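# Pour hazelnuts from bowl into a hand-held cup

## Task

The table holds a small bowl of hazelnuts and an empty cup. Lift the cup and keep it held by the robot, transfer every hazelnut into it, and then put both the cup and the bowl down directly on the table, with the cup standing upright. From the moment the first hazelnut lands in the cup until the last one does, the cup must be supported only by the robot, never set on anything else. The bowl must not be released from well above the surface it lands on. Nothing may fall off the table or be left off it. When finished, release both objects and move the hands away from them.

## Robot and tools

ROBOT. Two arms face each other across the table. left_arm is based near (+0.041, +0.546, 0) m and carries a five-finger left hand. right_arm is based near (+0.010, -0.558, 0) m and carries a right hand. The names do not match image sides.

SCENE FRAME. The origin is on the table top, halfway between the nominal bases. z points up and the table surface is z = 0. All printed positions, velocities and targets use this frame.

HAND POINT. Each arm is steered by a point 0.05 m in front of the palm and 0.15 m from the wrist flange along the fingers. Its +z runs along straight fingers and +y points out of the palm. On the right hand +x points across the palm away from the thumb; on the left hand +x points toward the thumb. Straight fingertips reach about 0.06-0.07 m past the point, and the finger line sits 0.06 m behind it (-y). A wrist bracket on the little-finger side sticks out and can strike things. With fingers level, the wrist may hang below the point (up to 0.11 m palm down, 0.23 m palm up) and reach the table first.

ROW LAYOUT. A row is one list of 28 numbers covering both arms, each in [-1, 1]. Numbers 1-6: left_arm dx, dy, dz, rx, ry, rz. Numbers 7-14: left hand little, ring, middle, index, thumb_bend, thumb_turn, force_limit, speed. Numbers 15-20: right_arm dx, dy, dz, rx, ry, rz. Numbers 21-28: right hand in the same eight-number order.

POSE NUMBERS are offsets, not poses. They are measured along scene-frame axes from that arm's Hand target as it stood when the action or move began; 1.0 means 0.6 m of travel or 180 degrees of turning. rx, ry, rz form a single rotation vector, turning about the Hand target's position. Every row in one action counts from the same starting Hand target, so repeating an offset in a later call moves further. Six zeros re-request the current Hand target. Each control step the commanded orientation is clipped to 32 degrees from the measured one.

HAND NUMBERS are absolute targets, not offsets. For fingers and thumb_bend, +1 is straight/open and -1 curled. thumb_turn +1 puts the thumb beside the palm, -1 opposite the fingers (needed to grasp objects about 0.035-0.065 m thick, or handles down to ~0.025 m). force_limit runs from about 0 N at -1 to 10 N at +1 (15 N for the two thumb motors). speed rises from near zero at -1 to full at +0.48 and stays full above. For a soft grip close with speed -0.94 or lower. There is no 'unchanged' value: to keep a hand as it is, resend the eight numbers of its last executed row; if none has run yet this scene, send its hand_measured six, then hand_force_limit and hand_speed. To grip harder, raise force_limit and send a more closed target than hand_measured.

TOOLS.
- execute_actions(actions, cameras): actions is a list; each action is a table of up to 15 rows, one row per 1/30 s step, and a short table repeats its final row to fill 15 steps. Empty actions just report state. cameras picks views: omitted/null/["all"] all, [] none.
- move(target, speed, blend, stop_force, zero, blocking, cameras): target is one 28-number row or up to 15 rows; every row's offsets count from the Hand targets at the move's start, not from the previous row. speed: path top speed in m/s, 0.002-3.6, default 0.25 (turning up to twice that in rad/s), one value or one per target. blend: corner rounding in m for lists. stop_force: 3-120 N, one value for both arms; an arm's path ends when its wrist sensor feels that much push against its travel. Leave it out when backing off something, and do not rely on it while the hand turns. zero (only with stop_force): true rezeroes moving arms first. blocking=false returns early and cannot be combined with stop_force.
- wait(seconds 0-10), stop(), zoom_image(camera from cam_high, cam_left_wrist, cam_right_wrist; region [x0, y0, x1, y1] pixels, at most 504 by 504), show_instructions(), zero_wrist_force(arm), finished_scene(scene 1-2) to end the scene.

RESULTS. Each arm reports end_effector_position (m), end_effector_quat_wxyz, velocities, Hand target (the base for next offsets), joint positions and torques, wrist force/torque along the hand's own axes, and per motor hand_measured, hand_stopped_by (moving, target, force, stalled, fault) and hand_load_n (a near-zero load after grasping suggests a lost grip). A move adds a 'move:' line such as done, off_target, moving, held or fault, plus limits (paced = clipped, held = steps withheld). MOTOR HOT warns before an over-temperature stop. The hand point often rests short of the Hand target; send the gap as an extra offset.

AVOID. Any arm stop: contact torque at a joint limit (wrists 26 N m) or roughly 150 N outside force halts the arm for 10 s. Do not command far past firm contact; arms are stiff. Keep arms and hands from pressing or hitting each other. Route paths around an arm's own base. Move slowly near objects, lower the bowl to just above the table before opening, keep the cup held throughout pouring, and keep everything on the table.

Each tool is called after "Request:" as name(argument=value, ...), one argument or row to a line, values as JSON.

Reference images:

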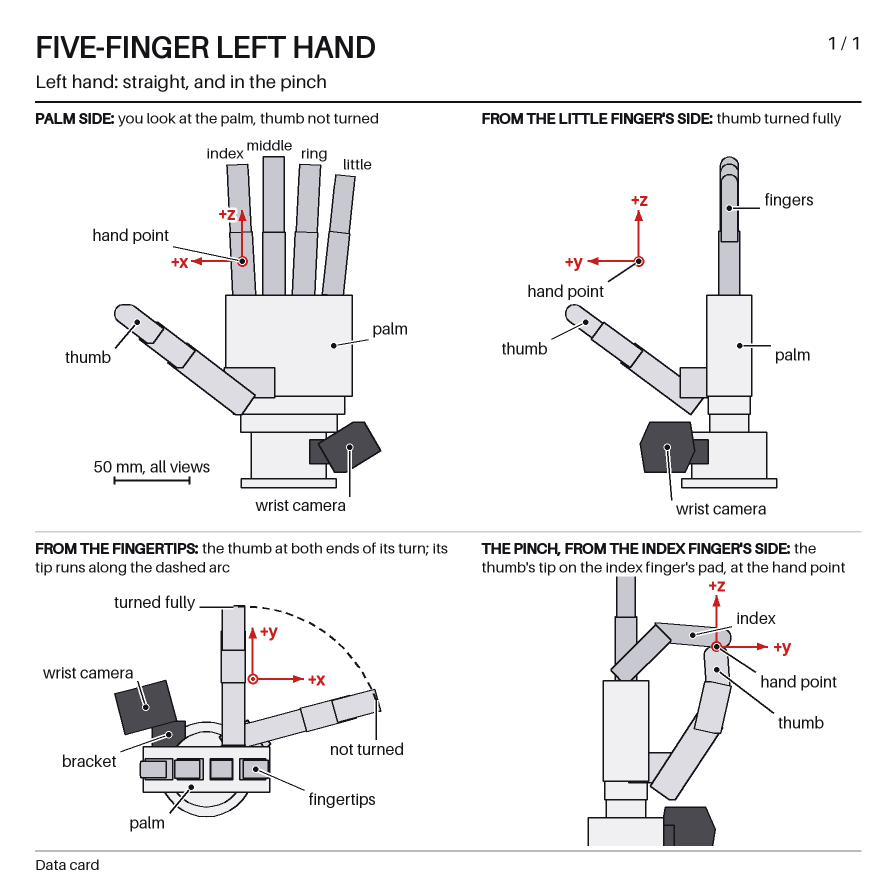

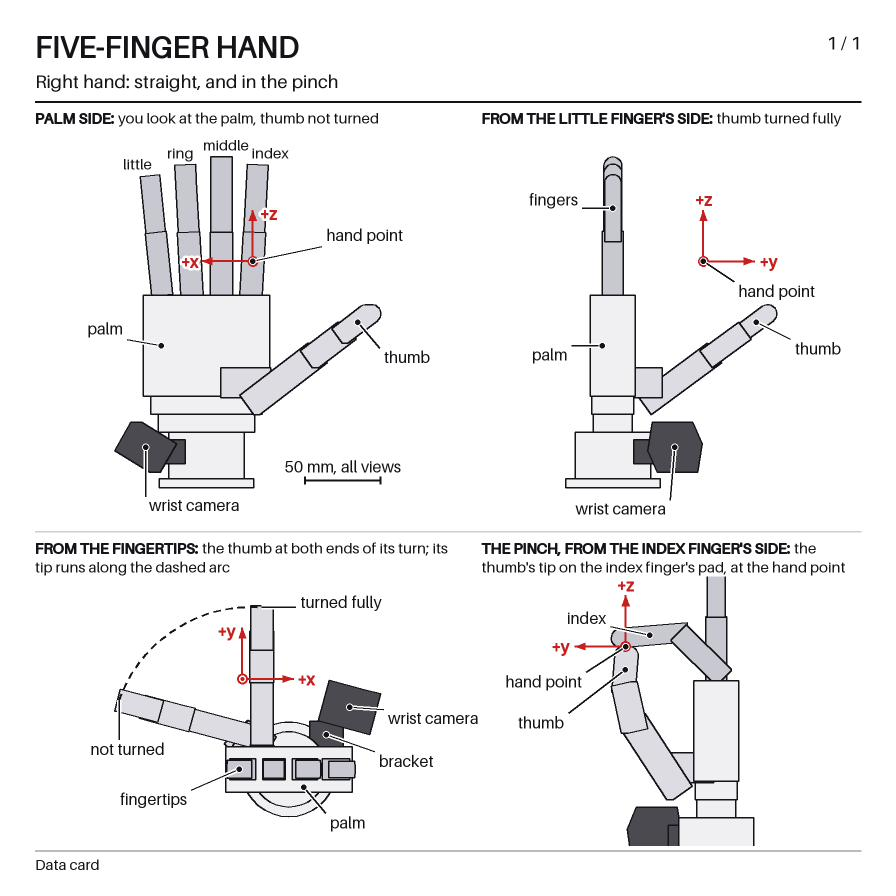

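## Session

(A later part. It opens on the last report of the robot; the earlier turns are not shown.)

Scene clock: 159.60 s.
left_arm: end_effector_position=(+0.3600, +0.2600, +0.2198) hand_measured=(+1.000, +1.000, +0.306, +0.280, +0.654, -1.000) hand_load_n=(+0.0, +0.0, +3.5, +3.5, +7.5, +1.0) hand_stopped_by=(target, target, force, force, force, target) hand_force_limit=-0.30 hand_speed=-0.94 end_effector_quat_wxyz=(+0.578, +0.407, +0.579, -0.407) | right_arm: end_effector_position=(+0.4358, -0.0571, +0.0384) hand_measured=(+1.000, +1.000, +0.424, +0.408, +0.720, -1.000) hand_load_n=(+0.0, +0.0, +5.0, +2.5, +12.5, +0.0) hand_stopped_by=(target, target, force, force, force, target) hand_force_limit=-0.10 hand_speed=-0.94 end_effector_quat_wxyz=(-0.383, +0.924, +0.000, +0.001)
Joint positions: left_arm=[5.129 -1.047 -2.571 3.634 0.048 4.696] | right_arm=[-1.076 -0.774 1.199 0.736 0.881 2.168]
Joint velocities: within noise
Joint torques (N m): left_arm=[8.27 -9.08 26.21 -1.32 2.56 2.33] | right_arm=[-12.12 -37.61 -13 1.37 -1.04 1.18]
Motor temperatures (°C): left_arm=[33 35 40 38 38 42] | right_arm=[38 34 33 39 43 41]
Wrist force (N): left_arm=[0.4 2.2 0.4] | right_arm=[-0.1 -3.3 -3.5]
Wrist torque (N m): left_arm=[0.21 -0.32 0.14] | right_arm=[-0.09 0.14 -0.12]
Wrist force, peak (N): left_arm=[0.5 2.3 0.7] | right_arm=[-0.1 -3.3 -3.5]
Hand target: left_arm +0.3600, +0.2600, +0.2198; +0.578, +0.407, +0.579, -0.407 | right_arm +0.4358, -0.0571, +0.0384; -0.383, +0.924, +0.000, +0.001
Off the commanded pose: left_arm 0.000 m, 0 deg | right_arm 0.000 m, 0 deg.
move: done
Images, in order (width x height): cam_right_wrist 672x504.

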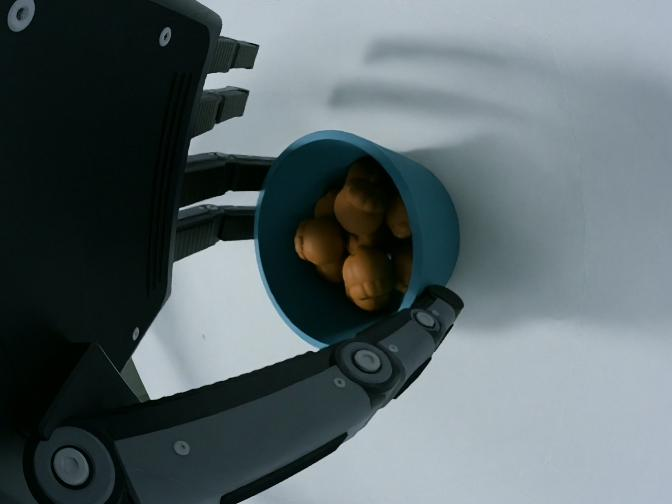

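Request:
move(
  target=[0,0,0,0,0,0,1,1,-0.6,-0.6,-0.7,-1,-0.3,-0.94,0,0,0.04,0,0,0,1,1,-0.5,-0.5,-0.5,-1,-0.1,-0.94],
  speed=0.03,
  cameras=["cam_high","cam_right_wrist"],
)

Request:
zoom_image(
  camera="cam_high",
  region=[400, 110, 500, 190],
)

Scene clock: 163.83 s.
left_arm: end_effector_position=(+0.3600, +0.2600, +0.2198) hand_measured=(+1.000, +1.000, +0.306, +0.280, +0.654, -1.000) hand_load_n=(+0.0, +0.0, +3.5, +3.0, +7.5, +1.0) hand_stopped_by=(target, target, force, force, force, target) hand_force_limit=-0.30 hand_speed=-0.94 end_effector_quat_wxyz=(+0.578, +0.407, +0.579, -0.407) | right_arm: end_effector_position=(+0.4358, -0.0571, +0.0622) hand_measured=(+1.000, +1.000, +0.424, +0.408, +0.720, -1.000) hand_load_n=(+0.0, +0.0, +5.0, +2.0, +13.0, +1.0) hand_stopped_by=(target, target, force, force, force, target) hand_force_limit=-0.10 hand_speed=-0.94 end_effector_quat_wxyz=(-0.383, +0.924, +0.000, +0.001)
Joint positions: left_arm=[5.129 -1.047 -2.571 3.634 0.048 4.696] | right_arm=[-1.076 -0.797 1.176 0.782 0.881 2.168]
Joint velocities: within noise
Joint torques (N m): left_arm=[8.14 -8.69 25.78 -1.25 2.7 2.42] | right_arm=[-9.93 -63.69 -31.87 3.61 -2.14 0.16]
Motor temperatures (°C): left_arm=[33 35 40 38 38 42] | right_arm=[38 34 33 39 43 41]
Wrist force (N): left_arm=[0.3 2.0 0.7] | right_arm=[-0.3 0.9 0.4]
Wrist torque (N m): left_arm=[0.17 -0.30 0.14] | right_arm=[0.00 0.10 -0.08]
Wrist force, peak (N): left_arm=[0.4 2.3 0.6] | right_arm=[-0.4 -3.6 -3.7]
Hand target: left_arm +0.3600, +0.2600, +0.2198; +0.578, +0.407, +0.579, -0.407 | right_arm +0.4358, -0.0571, +0.0624; -0.383, +0.924, +0.000, +0.001
Off the commanded pose: left_arm 0.000 m, 0 deg | right_arm 0.000 m, 0 deg.
move: done
Images, in order (width x height): cam_high 896x504, cam_right_wrist 672x504.

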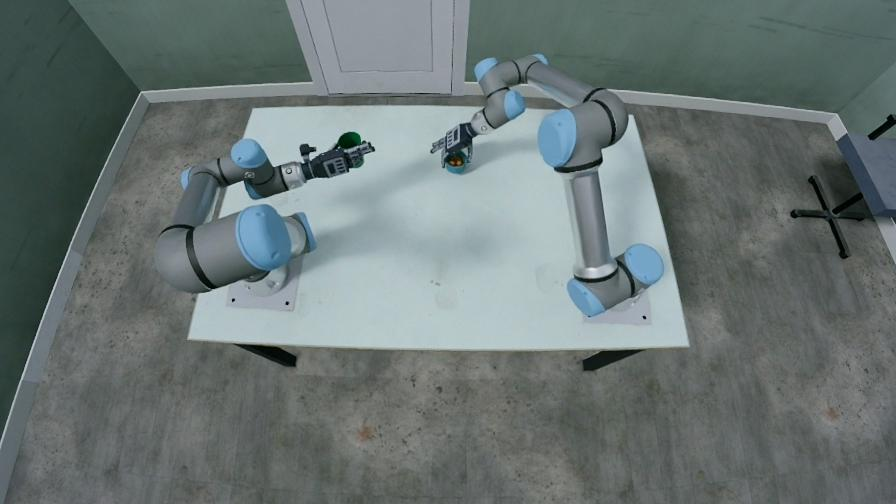

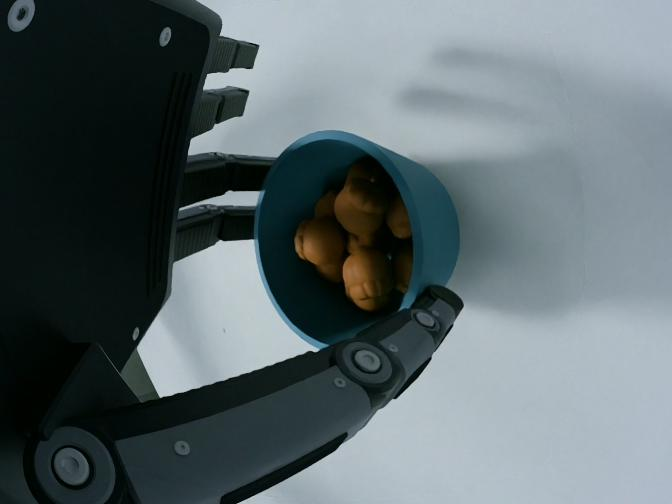

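Scaled by 5.040 from the camera's 896x504 image, which has a finer 1280x720 frame.

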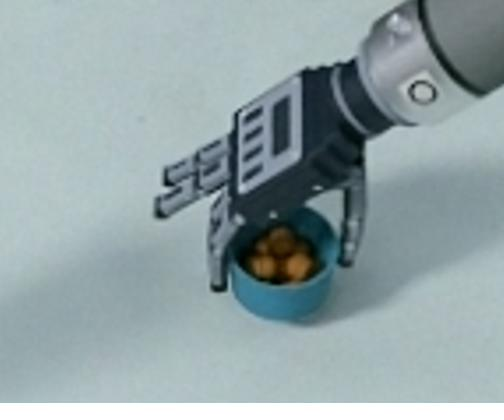

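Request:
move(
  target=[0,0,0,0,0,0,1,1,-0.6,-0.6,-0.7,-1,-0.3,-0.94,-0.02,-0.15,0.463,0,0,0,1,1,-0.5,-0.5,-0.5,-1,-0.1,-0.94],
  speed=0.1,
  cameras=["cam_right_wrist"],
)

Request:
move(
  target=[-0.055,-0.4583,-0.0253,0,0,0,1,1,-0.6,-0.6,-0.7,-1,-0.3,-0.94,0,0,0,0,0,0,1,1,-0.5,-0.5,-0.5,-1,-0.1,-0.94],
  speed=0.1,
)

Request:
zoom_image(
  camera="cam_high",
  region=[370, 80, 570, 210],
)

Scene clock: 172.67 s.
left_arm: end_effector_position=(+0.3600, +0.2600, +0.2198) hand_measured=(+1.000, +1.000, +0.306, +0.280, +0.654, -1.000) hand_load_n=(-0.5, +0.0, +3.5, +3.0, +7.5, +1.0) hand_stopped_by=(target, target, force, force, force, target) hand_force_limit=-0.30 hand_speed=-0.94 end_effector_quat_wxyz=(+0.578, +0.407, +0.579, -0.407) | right_arm: end_effector_position=(+0.4238, -0.1471, +0.3402) hand_measured=(+1.000, +1.000, +0.424, +0.408, +0.720, -1.000) hand_load_n=(+0.0, +0.0, +5.0, +2.0, +13.5, +1.0) hand_stopped_by=(target, target, force, force, force, target) hand_force_limit=-0.10 hand_speed=-0.94 end_effector_quat_wxyz=(-0.383, +0.924, +0.000, +0.001)
Joint positions: left_arm=[5.129 -1.047 -2.571 3.634 0.048 4.696] | right_arm=[-1.223 -1.044 0.895 1.431 0.83 1.984]
Joint velocities: within noise
Joint torques (N m): left_arm=[8.82 -9.22 25.17 -1.1 2.75 2.33] | right_arm=[-12.93 -29.04 -29.28 4.03 -2.35 -1.6]
Motor temperatures (°C): left_arm=[33 35 40 38 38 42] | right_arm=[38 34 33 39 43 41]
Wrist force (N): left_arm=[0.3 1.8 0.6] | right_arm=[0.1 1.1 0.1]
Wrist torque (N m): left_arm=[0.15 -0.30 0.15] | right_arm=[0.04 0.05 -0.08]
Wrist force, peak (N): left_arm=[0.6 2.3 0.6] | right_arm=[-0.4 1.2 0.7]
Hand target: left_arm +0.3600, +0.2600, +0.2198; +0.578, +0.407, +0.579, -0.407 | right_arm +0.4238, -0.1471, +0.3402; -0.383, +0.924, +0.000, +0.001
Off the commanded pose: left_arm 0.000 m, 0 deg | right_arm 0.000 m, 0 deg.
move: done
Images, in order (width x height): cam_right_wrist 672x504.

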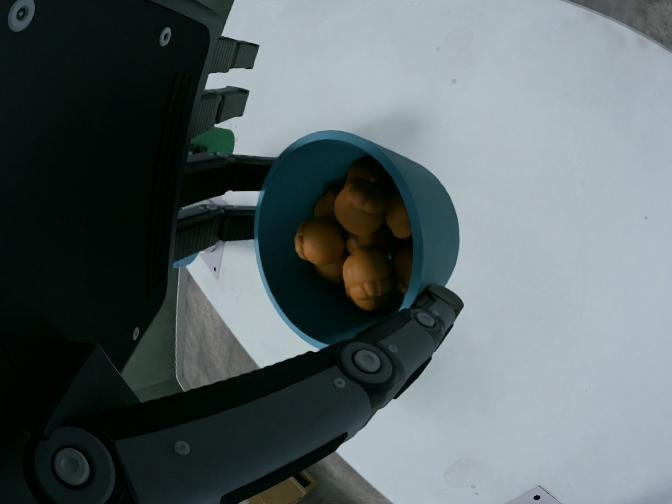

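Scene clock: 176.03 s.
left_arm: end_effector_position=(+0.3270, -0.0149, +0.2047) hand_measured=(+1.000, +1.000, +0.306, +0.280, +0.654, -1.000) hand_load_n=(+0.0, +0.0, +3.5, +3.0, +7.5, +1.5) hand_stopped_by=(target, target, force, force, force, target) hand_force_limit=-0.30 hand_speed=-0.94 end_effector_quat_wxyz=(+0.578, +0.407, +0.579, -0.407) | right_arm: end_effector_position=(+0.4238, -0.1471, +0.3402) hand_measured=(+1.000, +1.000, +0.424, +0.408, +0.720, -1.000) hand_load_n=(+0.0, +0.0, +5.0, +2.5, +13.0, +1.0) hand_stopped_by=(target, target, force, force, force, target) hand_force_limit=-0.10 hand_speed=-0.94 end_effector_quat_wxyz=(-0.383, +0.924, +0.000, +0.001)
Joint positions: left_arm=[3.927 -1.683 -2.148 3.83 -1.154 4.712] | right_arm=[-1.223 -1.044 0.895 1.431 0.83 1.984]
Joint velocities: within noise
Joint torques (N m): left_arm=[-6.54 17.57 26.23 0.24 -2.76 2.33] | right_arm=[-12.04 -29.27 -30.56 3.89 -2.06 -1.49]
Motor temperatures (°C): left_arm=[33 35 40 38 38 42] | right_arm=[38 34 33 39 43 41]
Wrist force (N): left_arm=[0.4 2.1 0.4] | right_arm=[-0.2 0.9 -0.2]
Wrist torque (N m): left_arm=[0.18 -0.28 0.16] | right_arm=[0.04 0.11 -0.11]
Wrist force, peak (N): left_arm=[0.5 2.4 1.0] | right_arm=[-0.3 1.3 -0.1]
Hand target: left_arm +0.3270, -0.0150, +0.2047; +0.578, +0.407, +0.579, -0.407 | right_arm +0.4238, -0.1471, +0.3402; -0.383, +0.924, +0.000, +0.001
Off the commanded pose: left_arm 0.000 m, 0 deg | right_arm 0.000 m, 0 deg.
move: done

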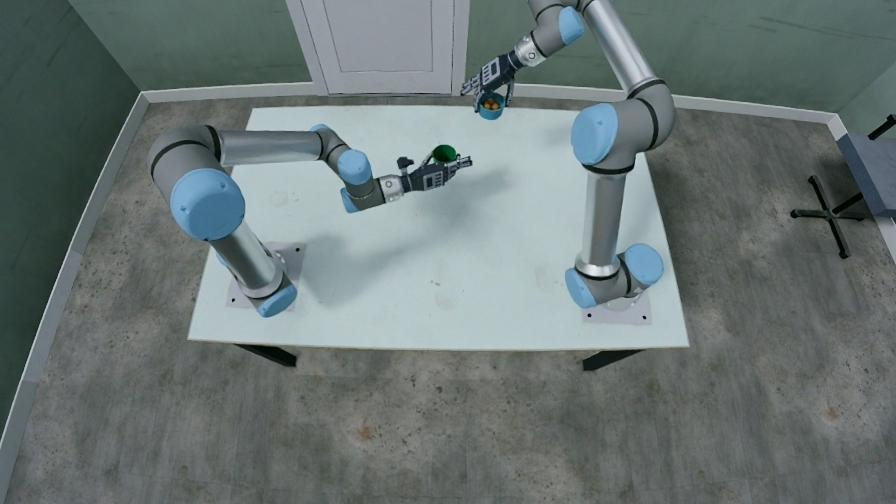

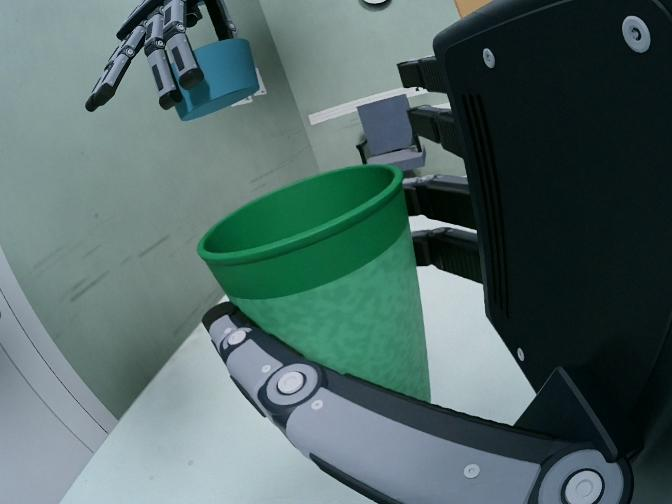

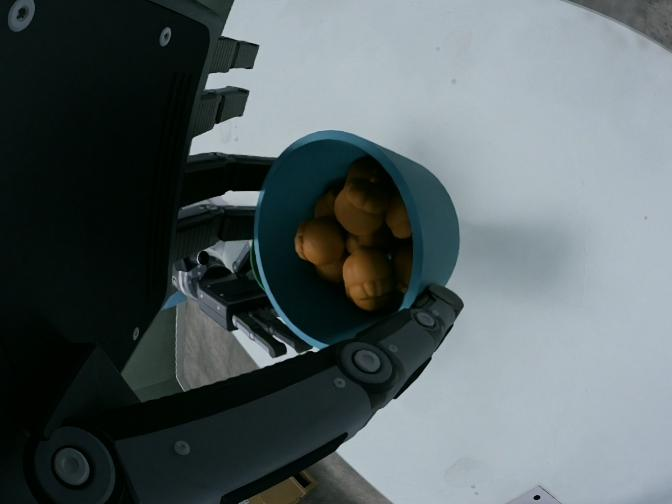

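Scaled by 2.520 from the camera's 896x504 image, which has a finer 1280x720 frame.

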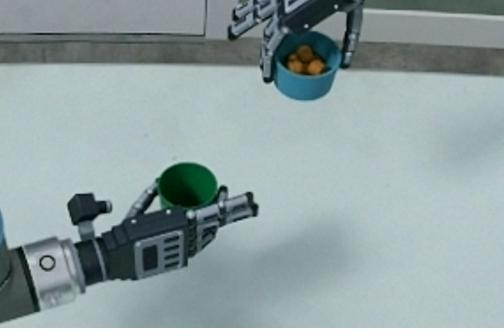

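Request:
move(
  target=[
    [0,0,0,0,0,0,1,1,-0.6,-0.6,-0.7,-1,-0.3,-0.94,-0.06,0.12,0.01,0,-0.06,0,1,1,-0.5,-0.5,-0.5,-1,-0.1,-0.94],
    [0,0,0,0,0,0,1,1,-0.6,-0.6,-0.7,-1,-0.3,-0.94,-0.103,0.23,-0.0087,0,-0.1667,0,1,1,-0.5,-0.5,-0.5,-1,-0.1,-0.94],
  ],
  speed=0.06,
)

Request:
zoom_image(
  camera="cam_high",
  region=[390, 80, 520, 190],
)

Scene clock: 200.60 s.
left_arm: end_effector_position=(+0.3270, -0.0150, +0.2047) hand_measured=(+1.000, +1.000, +0.306, +0.280, +0.654, -1.000) hand_load_n=(+0.0, +0.0, +3.5, +3.0, +7.0, +1.0) hand_stopped_by=(target, target, force, force, force, target) hand_force_limit=-0.30 hand_speed=-0.94 end_effector_quat_wxyz=(+0.578, +0.407, +0.579, -0.407) | right_arm: end_effector_position=(+0.3620, -0.0091, +0.3350) hand_measured=(+1.000, +1.000, +0.424, +0.408, +0.720, -1.000) hand_load_n=(+0.0, +0.0, +5.0, +2.0, +13.0, +1.5) hand_stopped_by=(target, target, force, force, force, target) hand_force_limit=-0.10 hand_speed=-0.94 end_effector_quat_wxyz=(-0.369, +0.892, +0.099, +0.240)
Joint positions: left_arm=[3.927 -1.683 -2.148 3.83 -1.154 4.712] | right_arm=[-0.8 -1.206 1.059 0.842 1.271 2.214]
Joint velocities: within noise
Joint torques (N m): left_arm=[-6.89 18.09 25.67 0.46 -2.47 2.4] | right_arm=[9.57 -51.06 -9.63 -0.5 1.11 -1.55]
Motor temperatures (°C): left_arm=[33 35 40 38 38 42] | right_arm=[38 34 33 39 43 41]
Wrist force (N): left_arm=[0.3 2.1 0.7] | right_arm=[-1.0 0.9 -0.1]
Wrist torque (N m): left_arm=[0.18 -0.25 0.14] | right_arm=[0.05 0.14 -0.15]
Wrist force, peak (N): left_arm=[0.4 2.6 0.9] | right_arm=[-1.2 1.0 -0.4]
Hand target: left_arm +0.3270, -0.0150, +0.2047; +0.578, +0.407, +0.579, -0.407 | right_arm +0.3620, -0.0091, +0.3349; -0.369, +0.892, +0.099, +0.240
Off the commanded pose: left_arm 0.000 m, 0 deg | right_arm 0.000 m, 0 deg.
move: done

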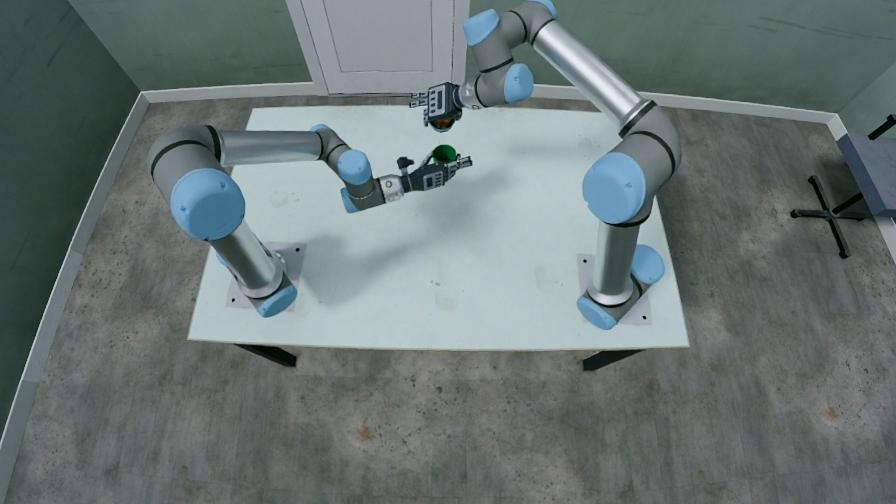

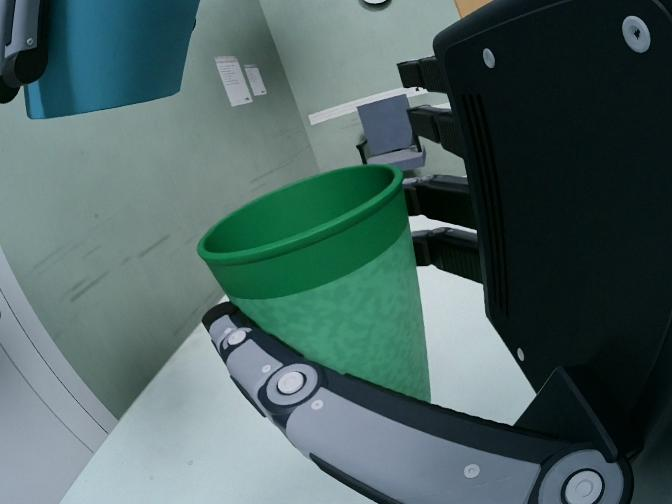

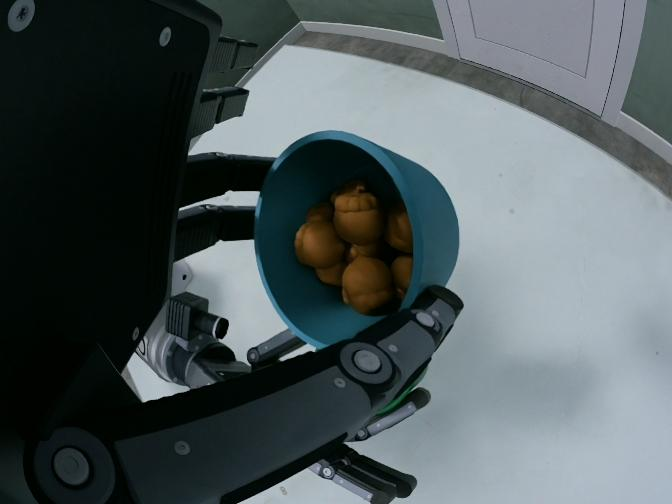

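Scaled by 3.877 from the camera's 896x504 image, which has a finer 1280x720 frame.

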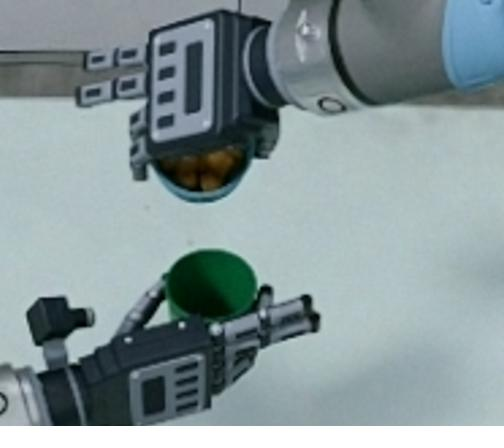

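Request:
move(
  target=[0,0,0,0,0,0,1,1,-0.6,-0.6,-0.7,-1,-0.3,-0.94,-0.02,-0.0132,-0.025,0,-0.1667,0,1,1,-0.5,-0.5,-0.5,-1,-0.1,-0.94],
  speed=0.035,
)

Request:
zoom_image(
  camera="cam_high",
  region=[390, 80, 520, 190],
)

Request:
zoom_image(
  camera="cam_left_wrist",
  region=[0, 0, 450, 340],
)

Scene clock: 213.97 s.
left_arm: end_effector_position=(+0.3270, -0.0150, +0.2047) hand_measured=(+1.000, +1.000, +0.306, +0.280, +0.654, -1.000) hand_load_n=(+0.0, +0.0, +3.5, +3.0, +7.5, +1.0) hand_stopped_by=(target, target, force, force, force, target) hand_force_limit=-0.30 hand_speed=-0.94 end_effector_quat_wxyz=(+0.578, +0.407, +0.579, -0.407) | right_arm: end_effector_position=(+0.3500, -0.0170, +0.3200) hand_measured=(+1.000, +1.000, +0.424, +0.408, +0.720, -1.000) hand_load_n=(-0.5, +0.0, +4.5, +2.5, +13.0, +2.0) hand_stopped_by=(target, target, force, force, force, target) hand_force_limit=-0.10 hand_speed=-0.94 end_effector_quat_wxyz=(-0.331, +0.800, +0.191, +0.462)
Joint positions: left_arm=[3.927 -1.683 -2.148 3.83 -1.154 4.712] | right_arm=[-0.646 -1.423 1.508 0.275 1.591 1.965]
Joint velocities: within noise
Joint torques (N m): left_arm=[-6.27 18.04 24.91 0.46 -2.3 2.33] | right_arm=[8.12 -42.71 -11.68 -1.66 1.18 -1.37]
Motor temperatures (°C): left_arm=[33 35 40 38 38 42] | right_arm=[38 34 33 39 43 41]
Wrist force (N): left_arm=[0.5 2.2 0.8] | right_arm=[-1.6 0.9 -0.7]
Wrist torque (N m): left_arm=[0.18 -0.28 0.15] | right_arm=[0.12 0.14 -0.20]
Wrist force, peak (N): left_arm=[0.5 2.6 0.8] | right_arm=[-1.9 0.8 -0.6]
Hand target: left_arm +0.3270, -0.0150, +0.2047; +0.578, +0.407, +0.579, -0.407 | right_arm +0.3500, -0.0170, +0.3199; -0.331, +0.800, +0.191, +0.463
Off the commanded pose: left_arm 0.000 m, 0 deg | right_arm 0.000 m, 0 deg.
move: done

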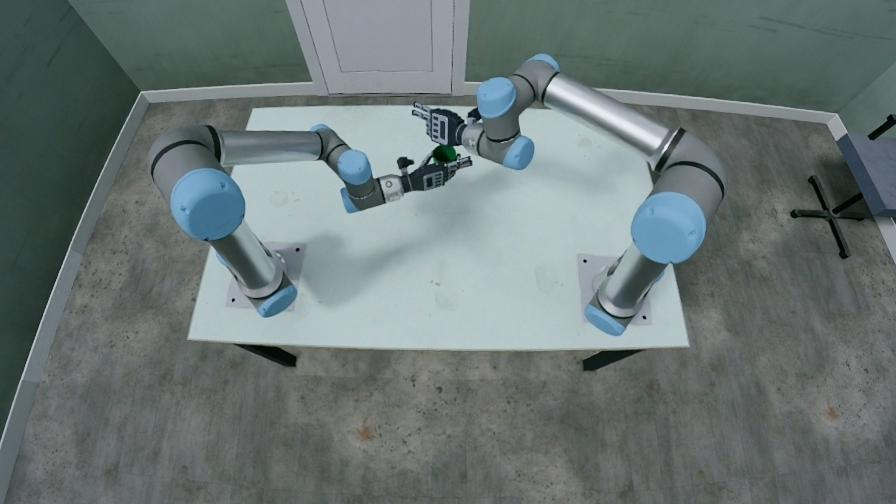

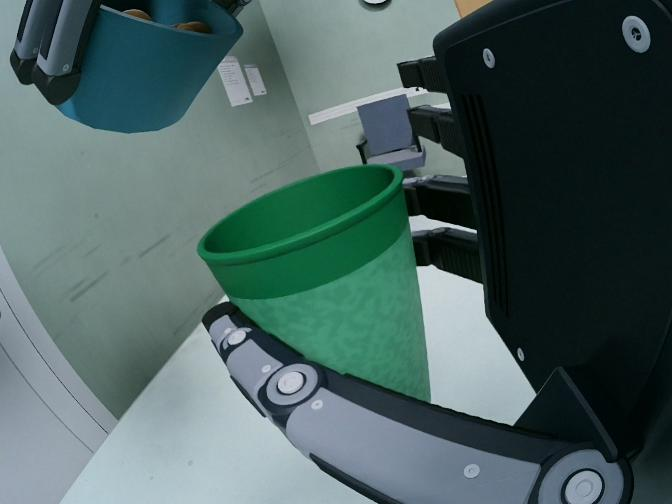

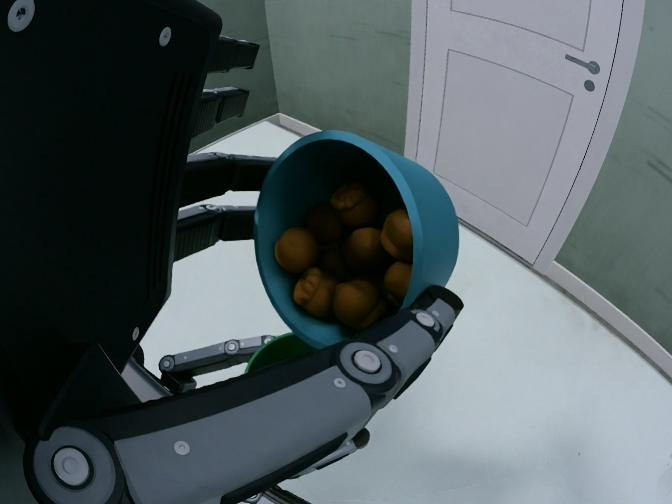

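Scaled by 3.877 from the camera's 896x504 image, which has a finer 1280x720 frame.

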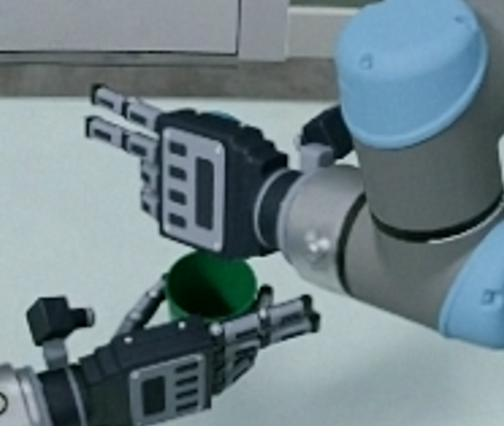

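Scaled by 1.120 from the camera's 672x504 image, which has a finer 960x720 frame.

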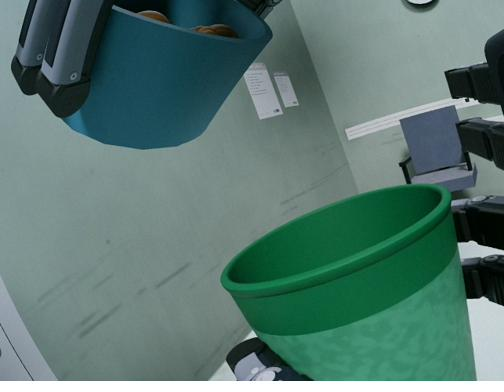

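Request:
move(
  target=[0,0,0,0,0,0,1,1,-0.6,-0.6,-0.7,-1,-0.3,-0.94,-0.01,0,-0.0017,0,-0.0833,0,1,1,-0.5,-0.5,-0.5,-1,-0.1,-0.94],
  speed=0.02,
)

Request:
zoom_image(
  camera="cam_left_wrist",
  region=[0, 0, 450, 340],
)

Scene clock: 231.77 s.
left_arm: end_effector_position=(+0.3270, -0.0150, +0.2047) hand_measured=(+1.000, +1.000, +0.306, +0.280, +0.654, -1.000) hand_load_n=(+0.0, +0.0, +3.5, +3.0, +7.0, +1.0) hand_stopped_by=(target, target, force, force, force, target) hand_force_limit=-0.30 hand_speed=-0.94 end_effector_quat_wxyz=(+0.578, +0.407, +0.579, -0.407) | right_arm: end_effector_position=(+0.3440, -0.0170, +0.3189) hand_measured=(+1.000, +1.000, +0.424, +0.408, +0.720, -1.000) hand_load_n=(+0.0, +0.0, +5.0, +2.5, +13.0, +2.0) hand_stopped_by=(target, target, force, force, force, target) hand_force_limit=-0.10 hand_speed=-0.94 end_effector_quat_wxyz=(-0.303, +0.733, +0.233, +0.563)
Joint positions: left_arm=[3.927 -1.683 -2.148 3.83 -1.154 4.712] | right_arm=[-0.578 -1.475 1.686 -0.026 1.712 1.784]
Joint velocities: within noise
Joint torques (N m): left_arm=[-6.14 18.75 25.03 0.63 -1.95 2.1] | right_arm=[9.56 -40.58 -10.09 -1.83 1.34 -1.27]
Motor temperatures (°C): left_arm=[33 35 40 38 38 42] | right_arm=[38 34 33 39 43 41]
Wrist force (N): left_arm=[0.5 2.4 0.4] | right_arm=[-1.8 0.1 -0.5]
Wrist torque (N m): left_arm=[0.23 -0.29 0.15] | right_arm=[0.06 0.13 -0.21]
Wrist force, peak (N): left_arm=[0.6 2.6 0.6] | right_arm=[-2.0 0.7 -0.7]
Hand target: left_arm +0.3270, -0.0150, +0.2047; +0.578, +0.407, +0.579, -0.407 | right_arm +0.3440, -0.0170, +0.3189; -0.303, +0.733, +0.233, +0.563
Off the commanded pose: left_arm 0.000 m, 0 deg | right_arm 0.000 m, 0 deg.
move: done

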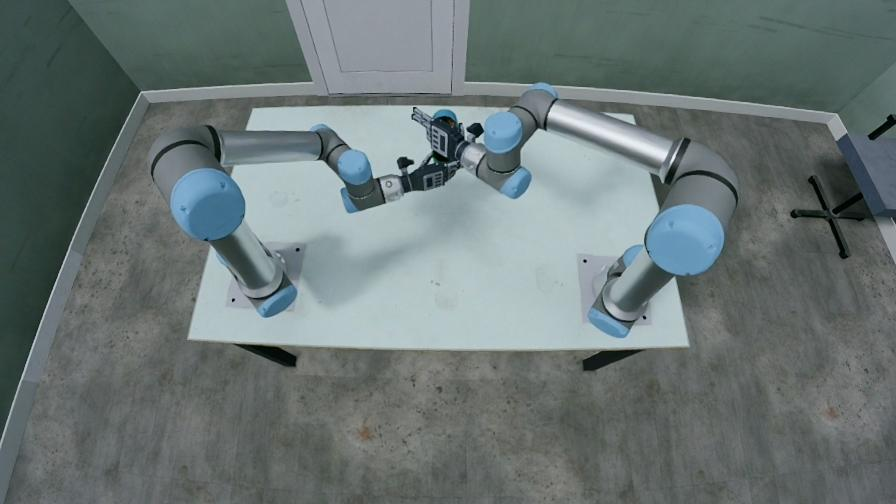

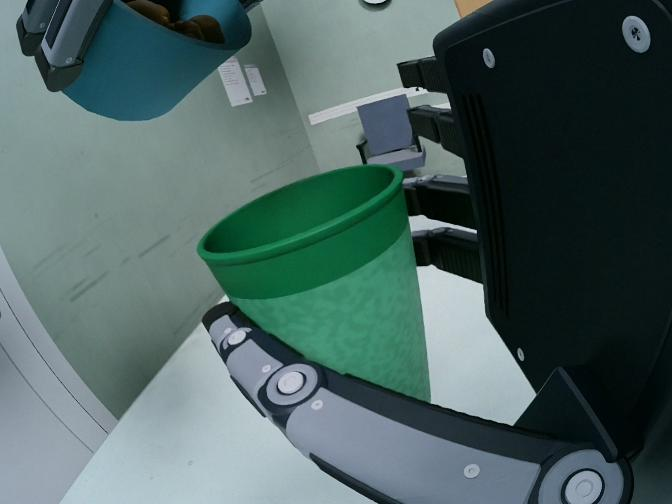

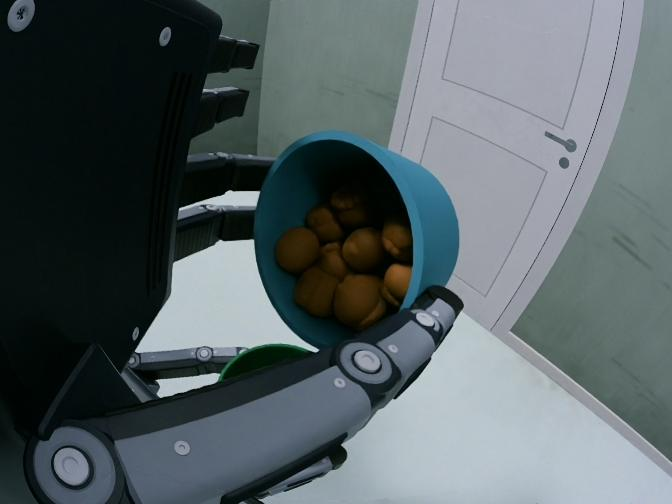

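Scaled by 1.120 from the camera's 672x504 image, which has a finer 960x720 frame.

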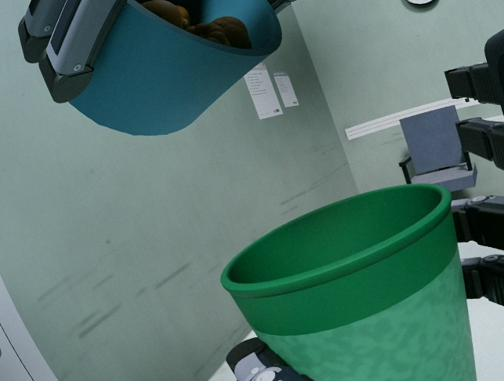

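Request:
move(
  target=[0,0,0,0,0,0,1,1,-0.6,-0.6,-0.7,-1,-0.3,-0.94,-0.007,0,-0.017,0,-0.04,0,1,1,-0.5,-0.5,-0.5,-1,-0.1,-0.94],
  speed=0.015,
)

Request:
zoom_image(
  camera="cam_left_wrist",
  region=[0, 0, 450, 340],
)

Scene clock: 242.20 s.
left_arm: end_effector_position=(+0.3270, -0.0150, +0.2047) hand_measured=(+1.000, +1.000, +0.306, +0.280, +0.654, -1.000) hand_load_n=(+0.0, +0.0, +3.5, +3.0, +7.5, +1.0) hand_stopped_by=(target, target, force, force, force, target) hand_force_limit=-0.30 hand_speed=-0.94 end_effector_quat_wxyz=(+0.578, +0.407, +0.579, -0.407) | right_arm: end_effector_position=(+0.3398, -0.0170, +0.3087) hand_measured=(+1.000, +1.000, +0.424, +0.408, +0.720, -1.000) hand_load_n=(+0.0, +0.0, +5.0, +2.5, +13.0, +2.0) hand_stopped_by=(target, target, force, force, force, target) hand_force_limit=-0.10 hand_speed=-0.94 end_effector_quat_wxyz=(-0.288, +0.696, +0.252, +0.608)
Joint positions: left_arm=[3.927 -1.683 -2.148 3.83 -1.154 4.712] | right_arm=[-0.551 -1.483 1.788 -0.208 1.753 1.684]
Joint velocities: within noise
Joint torques (N m): left_arm=[-5.94 19.25 24.43 0.61 -1.99 2.13] | right_arm=[8.29 -40.38 -9.65 -2.28 1.19 -1.78]
Motor temperatures (°C): left_arm=[33 35 40 38 38 42] | right_arm=[38 34 33 39 43 41]
Wrist force (N): left_arm=[0.5 2.2 0.7] | right_arm=[-1.8 0.3 -0.5]
Wrist torque (N m): left_arm=[0.19 -0.28 0.15] | right_arm=[0.10 0.11 -0.21]
Wrist force, peak (N): left_arm=[0.3 2.6 0.9] | right_arm=[-2.0 0.7 -0.8]
Hand target: left_arm +0.3270, -0.0150, +0.2047; +0.578, +0.407, +0.579, -0.407 | right_arm +0.3398, -0.0170, +0.3087; -0.288, +0.696, +0.252, +0.608
Off the commanded pose: left_arm 0.000 m, 0 deg | right_arm 0.000 m, 0 deg.
move: done

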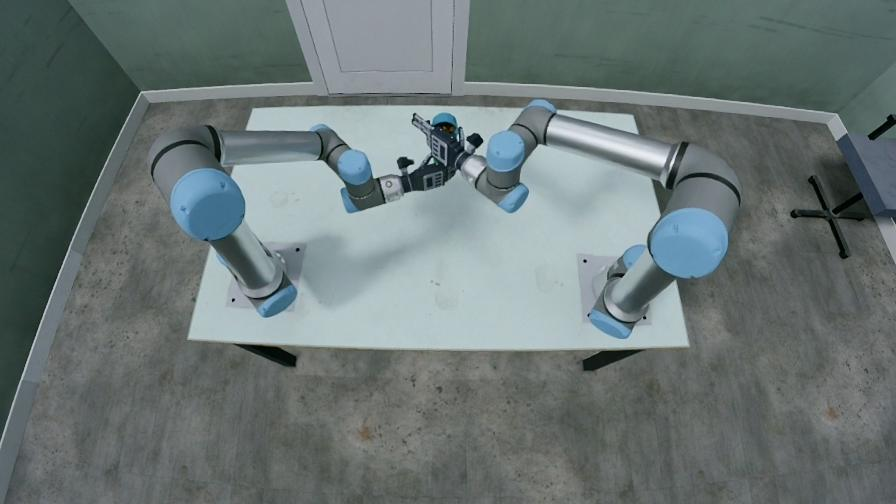

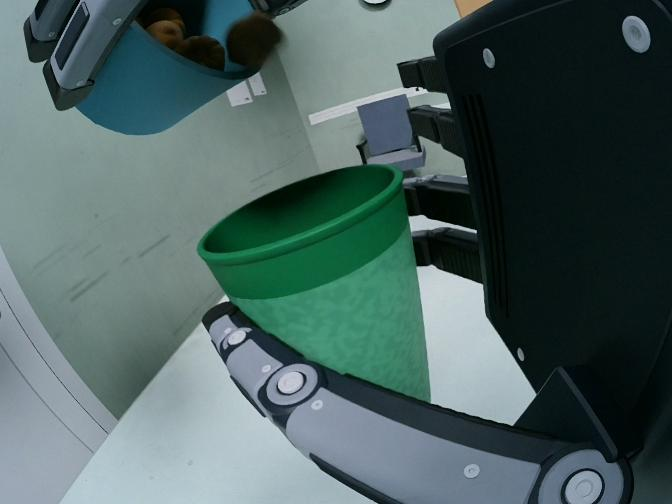

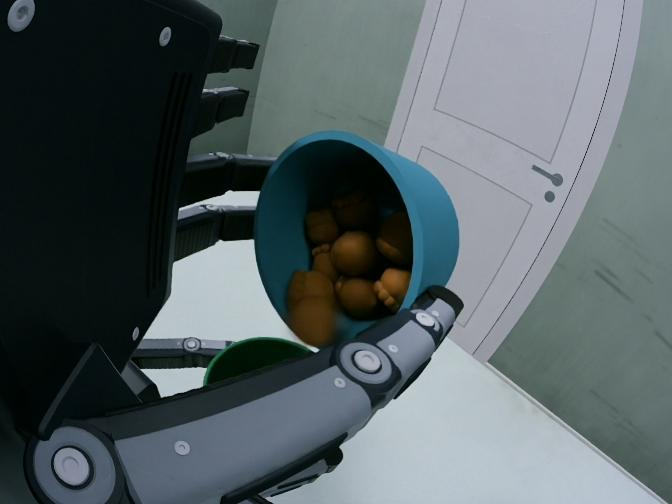

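Scaled by 1.120 from the camera's 672x504 image, which has a finer 960x720 frame.

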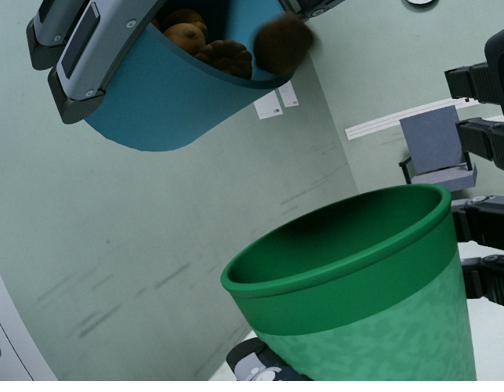

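Request:
execute_actions(
  actions=[],
)

Request:
zoom_image(
  camera="cam_left_wrist",
  region=[0, 0, 450, 340],
)

Request:
zoom_image(
  camera="cam_high",
  region=[330, 90, 560, 260],
)

Scene clock: 245.10 s.
left_arm: end_effector_position=(+0.3270, -0.0150, +0.2047) hand_measured=(+1.000, +1.000, +0.306, +0.280, +0.654, -1.000) hand_load_n=(+0.0, +0.0, +3.5, +3.5, +7.5, +1.5) hand_stopped_by=(target, target, force, force, force, target) hand_force_limit=-0.30 hand_speed=-0.94 end_effector_quat_wxyz=(+0.578, +0.407, +0.579, -0.407) | right_arm: end_effector_position=(+0.3398, -0.0170, +0.3087) hand_measured=(+1.000, +1.000, +0.424, +0.408, +0.720, -1.000) hand_load_n=(+0.0, +0.0, +5.0, +2.5, +13.0, +2.0) hand_stopped_by=(target, target, force, force, force, target) hand_force_limit=-0.10 hand_speed=-0.94 end_effector_quat_wxyz=(-0.288, +0.696, +0.252, +0.608)
Joint positions: left_arm=[3.927 -1.683 -2.148 3.83 -1.154 4.712] | right_arm=[-0.551 -1.483 1.788 -0.209 1.753 1.684]
Joint velocities: within noise
Joint torques (N m): left_arm=[-5.92 19.13 24.5 2.22 -1.79 2.15] | right_arm=[8.98 -39.05 -13.07 -2.09 0.91 -1.48]
Motor temperatures (°C): left_arm=[33 35 40 38 38 42] | right_arm=[38 34 33 39 43 41]
Wrist force (N): left_arm=[0.5 2.2 0.7] | right_arm=[-1.9 0.6 -0.5]
Wrist torque (N m): left_arm=[0.17 -0.27 0.15] | right_arm=[0.14 0.14 -0.21]
Wrist force, peak (N): left_arm=[0.3 2.6 0.9] | right_arm=[-2.1 0.5 -0.6]
Hand target: left_arm +0.3270, -0.0150, +0.2047; +0.578, +0.407, +0.579, -0.407 | right_arm +0.3398, -0.0170, +0.3087; -0.288, +0.696, +0.252, +0.608
Off the commanded pose: left_arm 0.000 m, 0 deg | right_arm 0.000 m, 0 deg.

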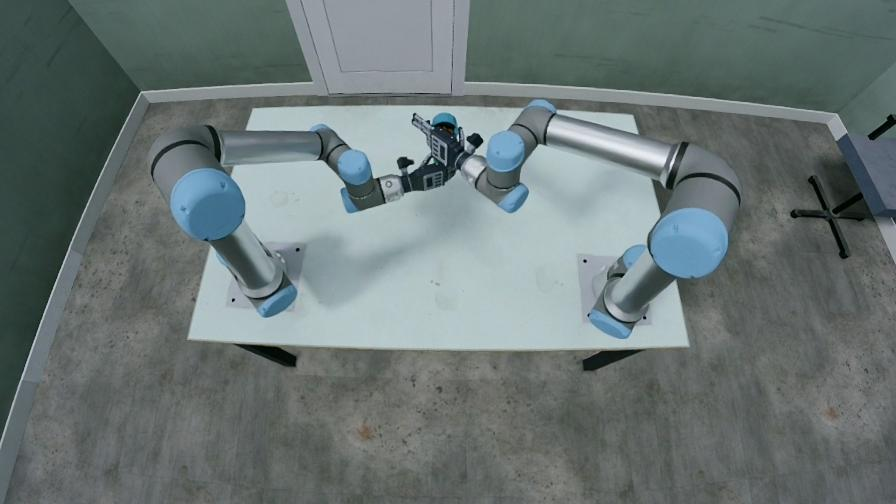

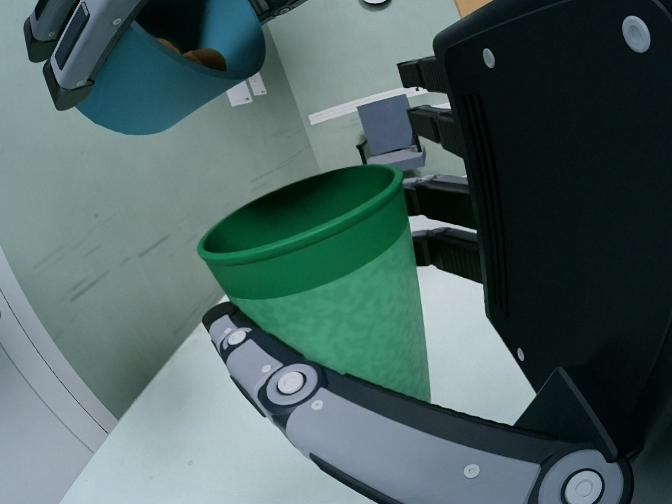

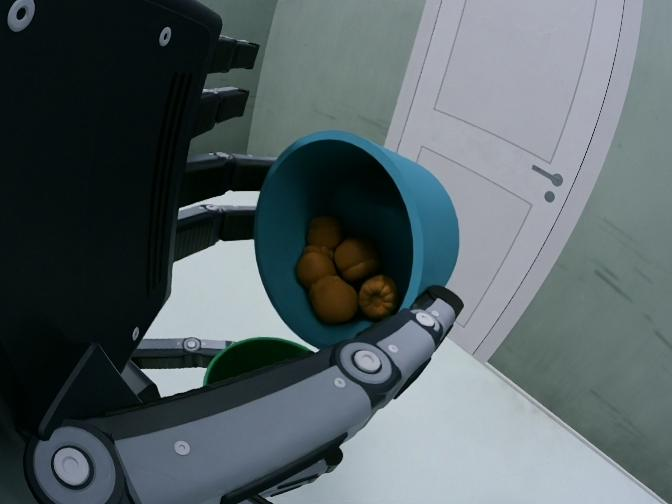

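Scaled by 1.120 from the camera's 672x504 image, which has a finer 960x720 frame.

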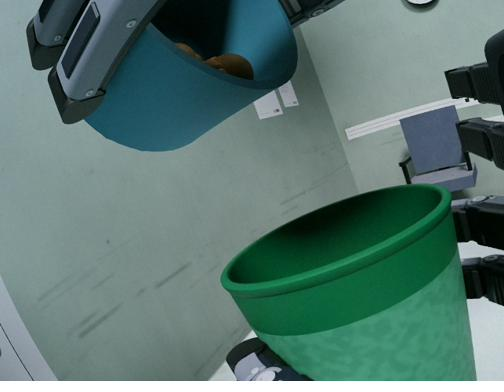

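Scaled by 2.191 from the camera's 896x504 image, which has a finer 1280x720 frame.

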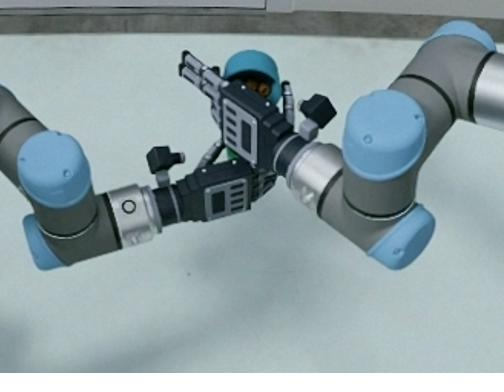

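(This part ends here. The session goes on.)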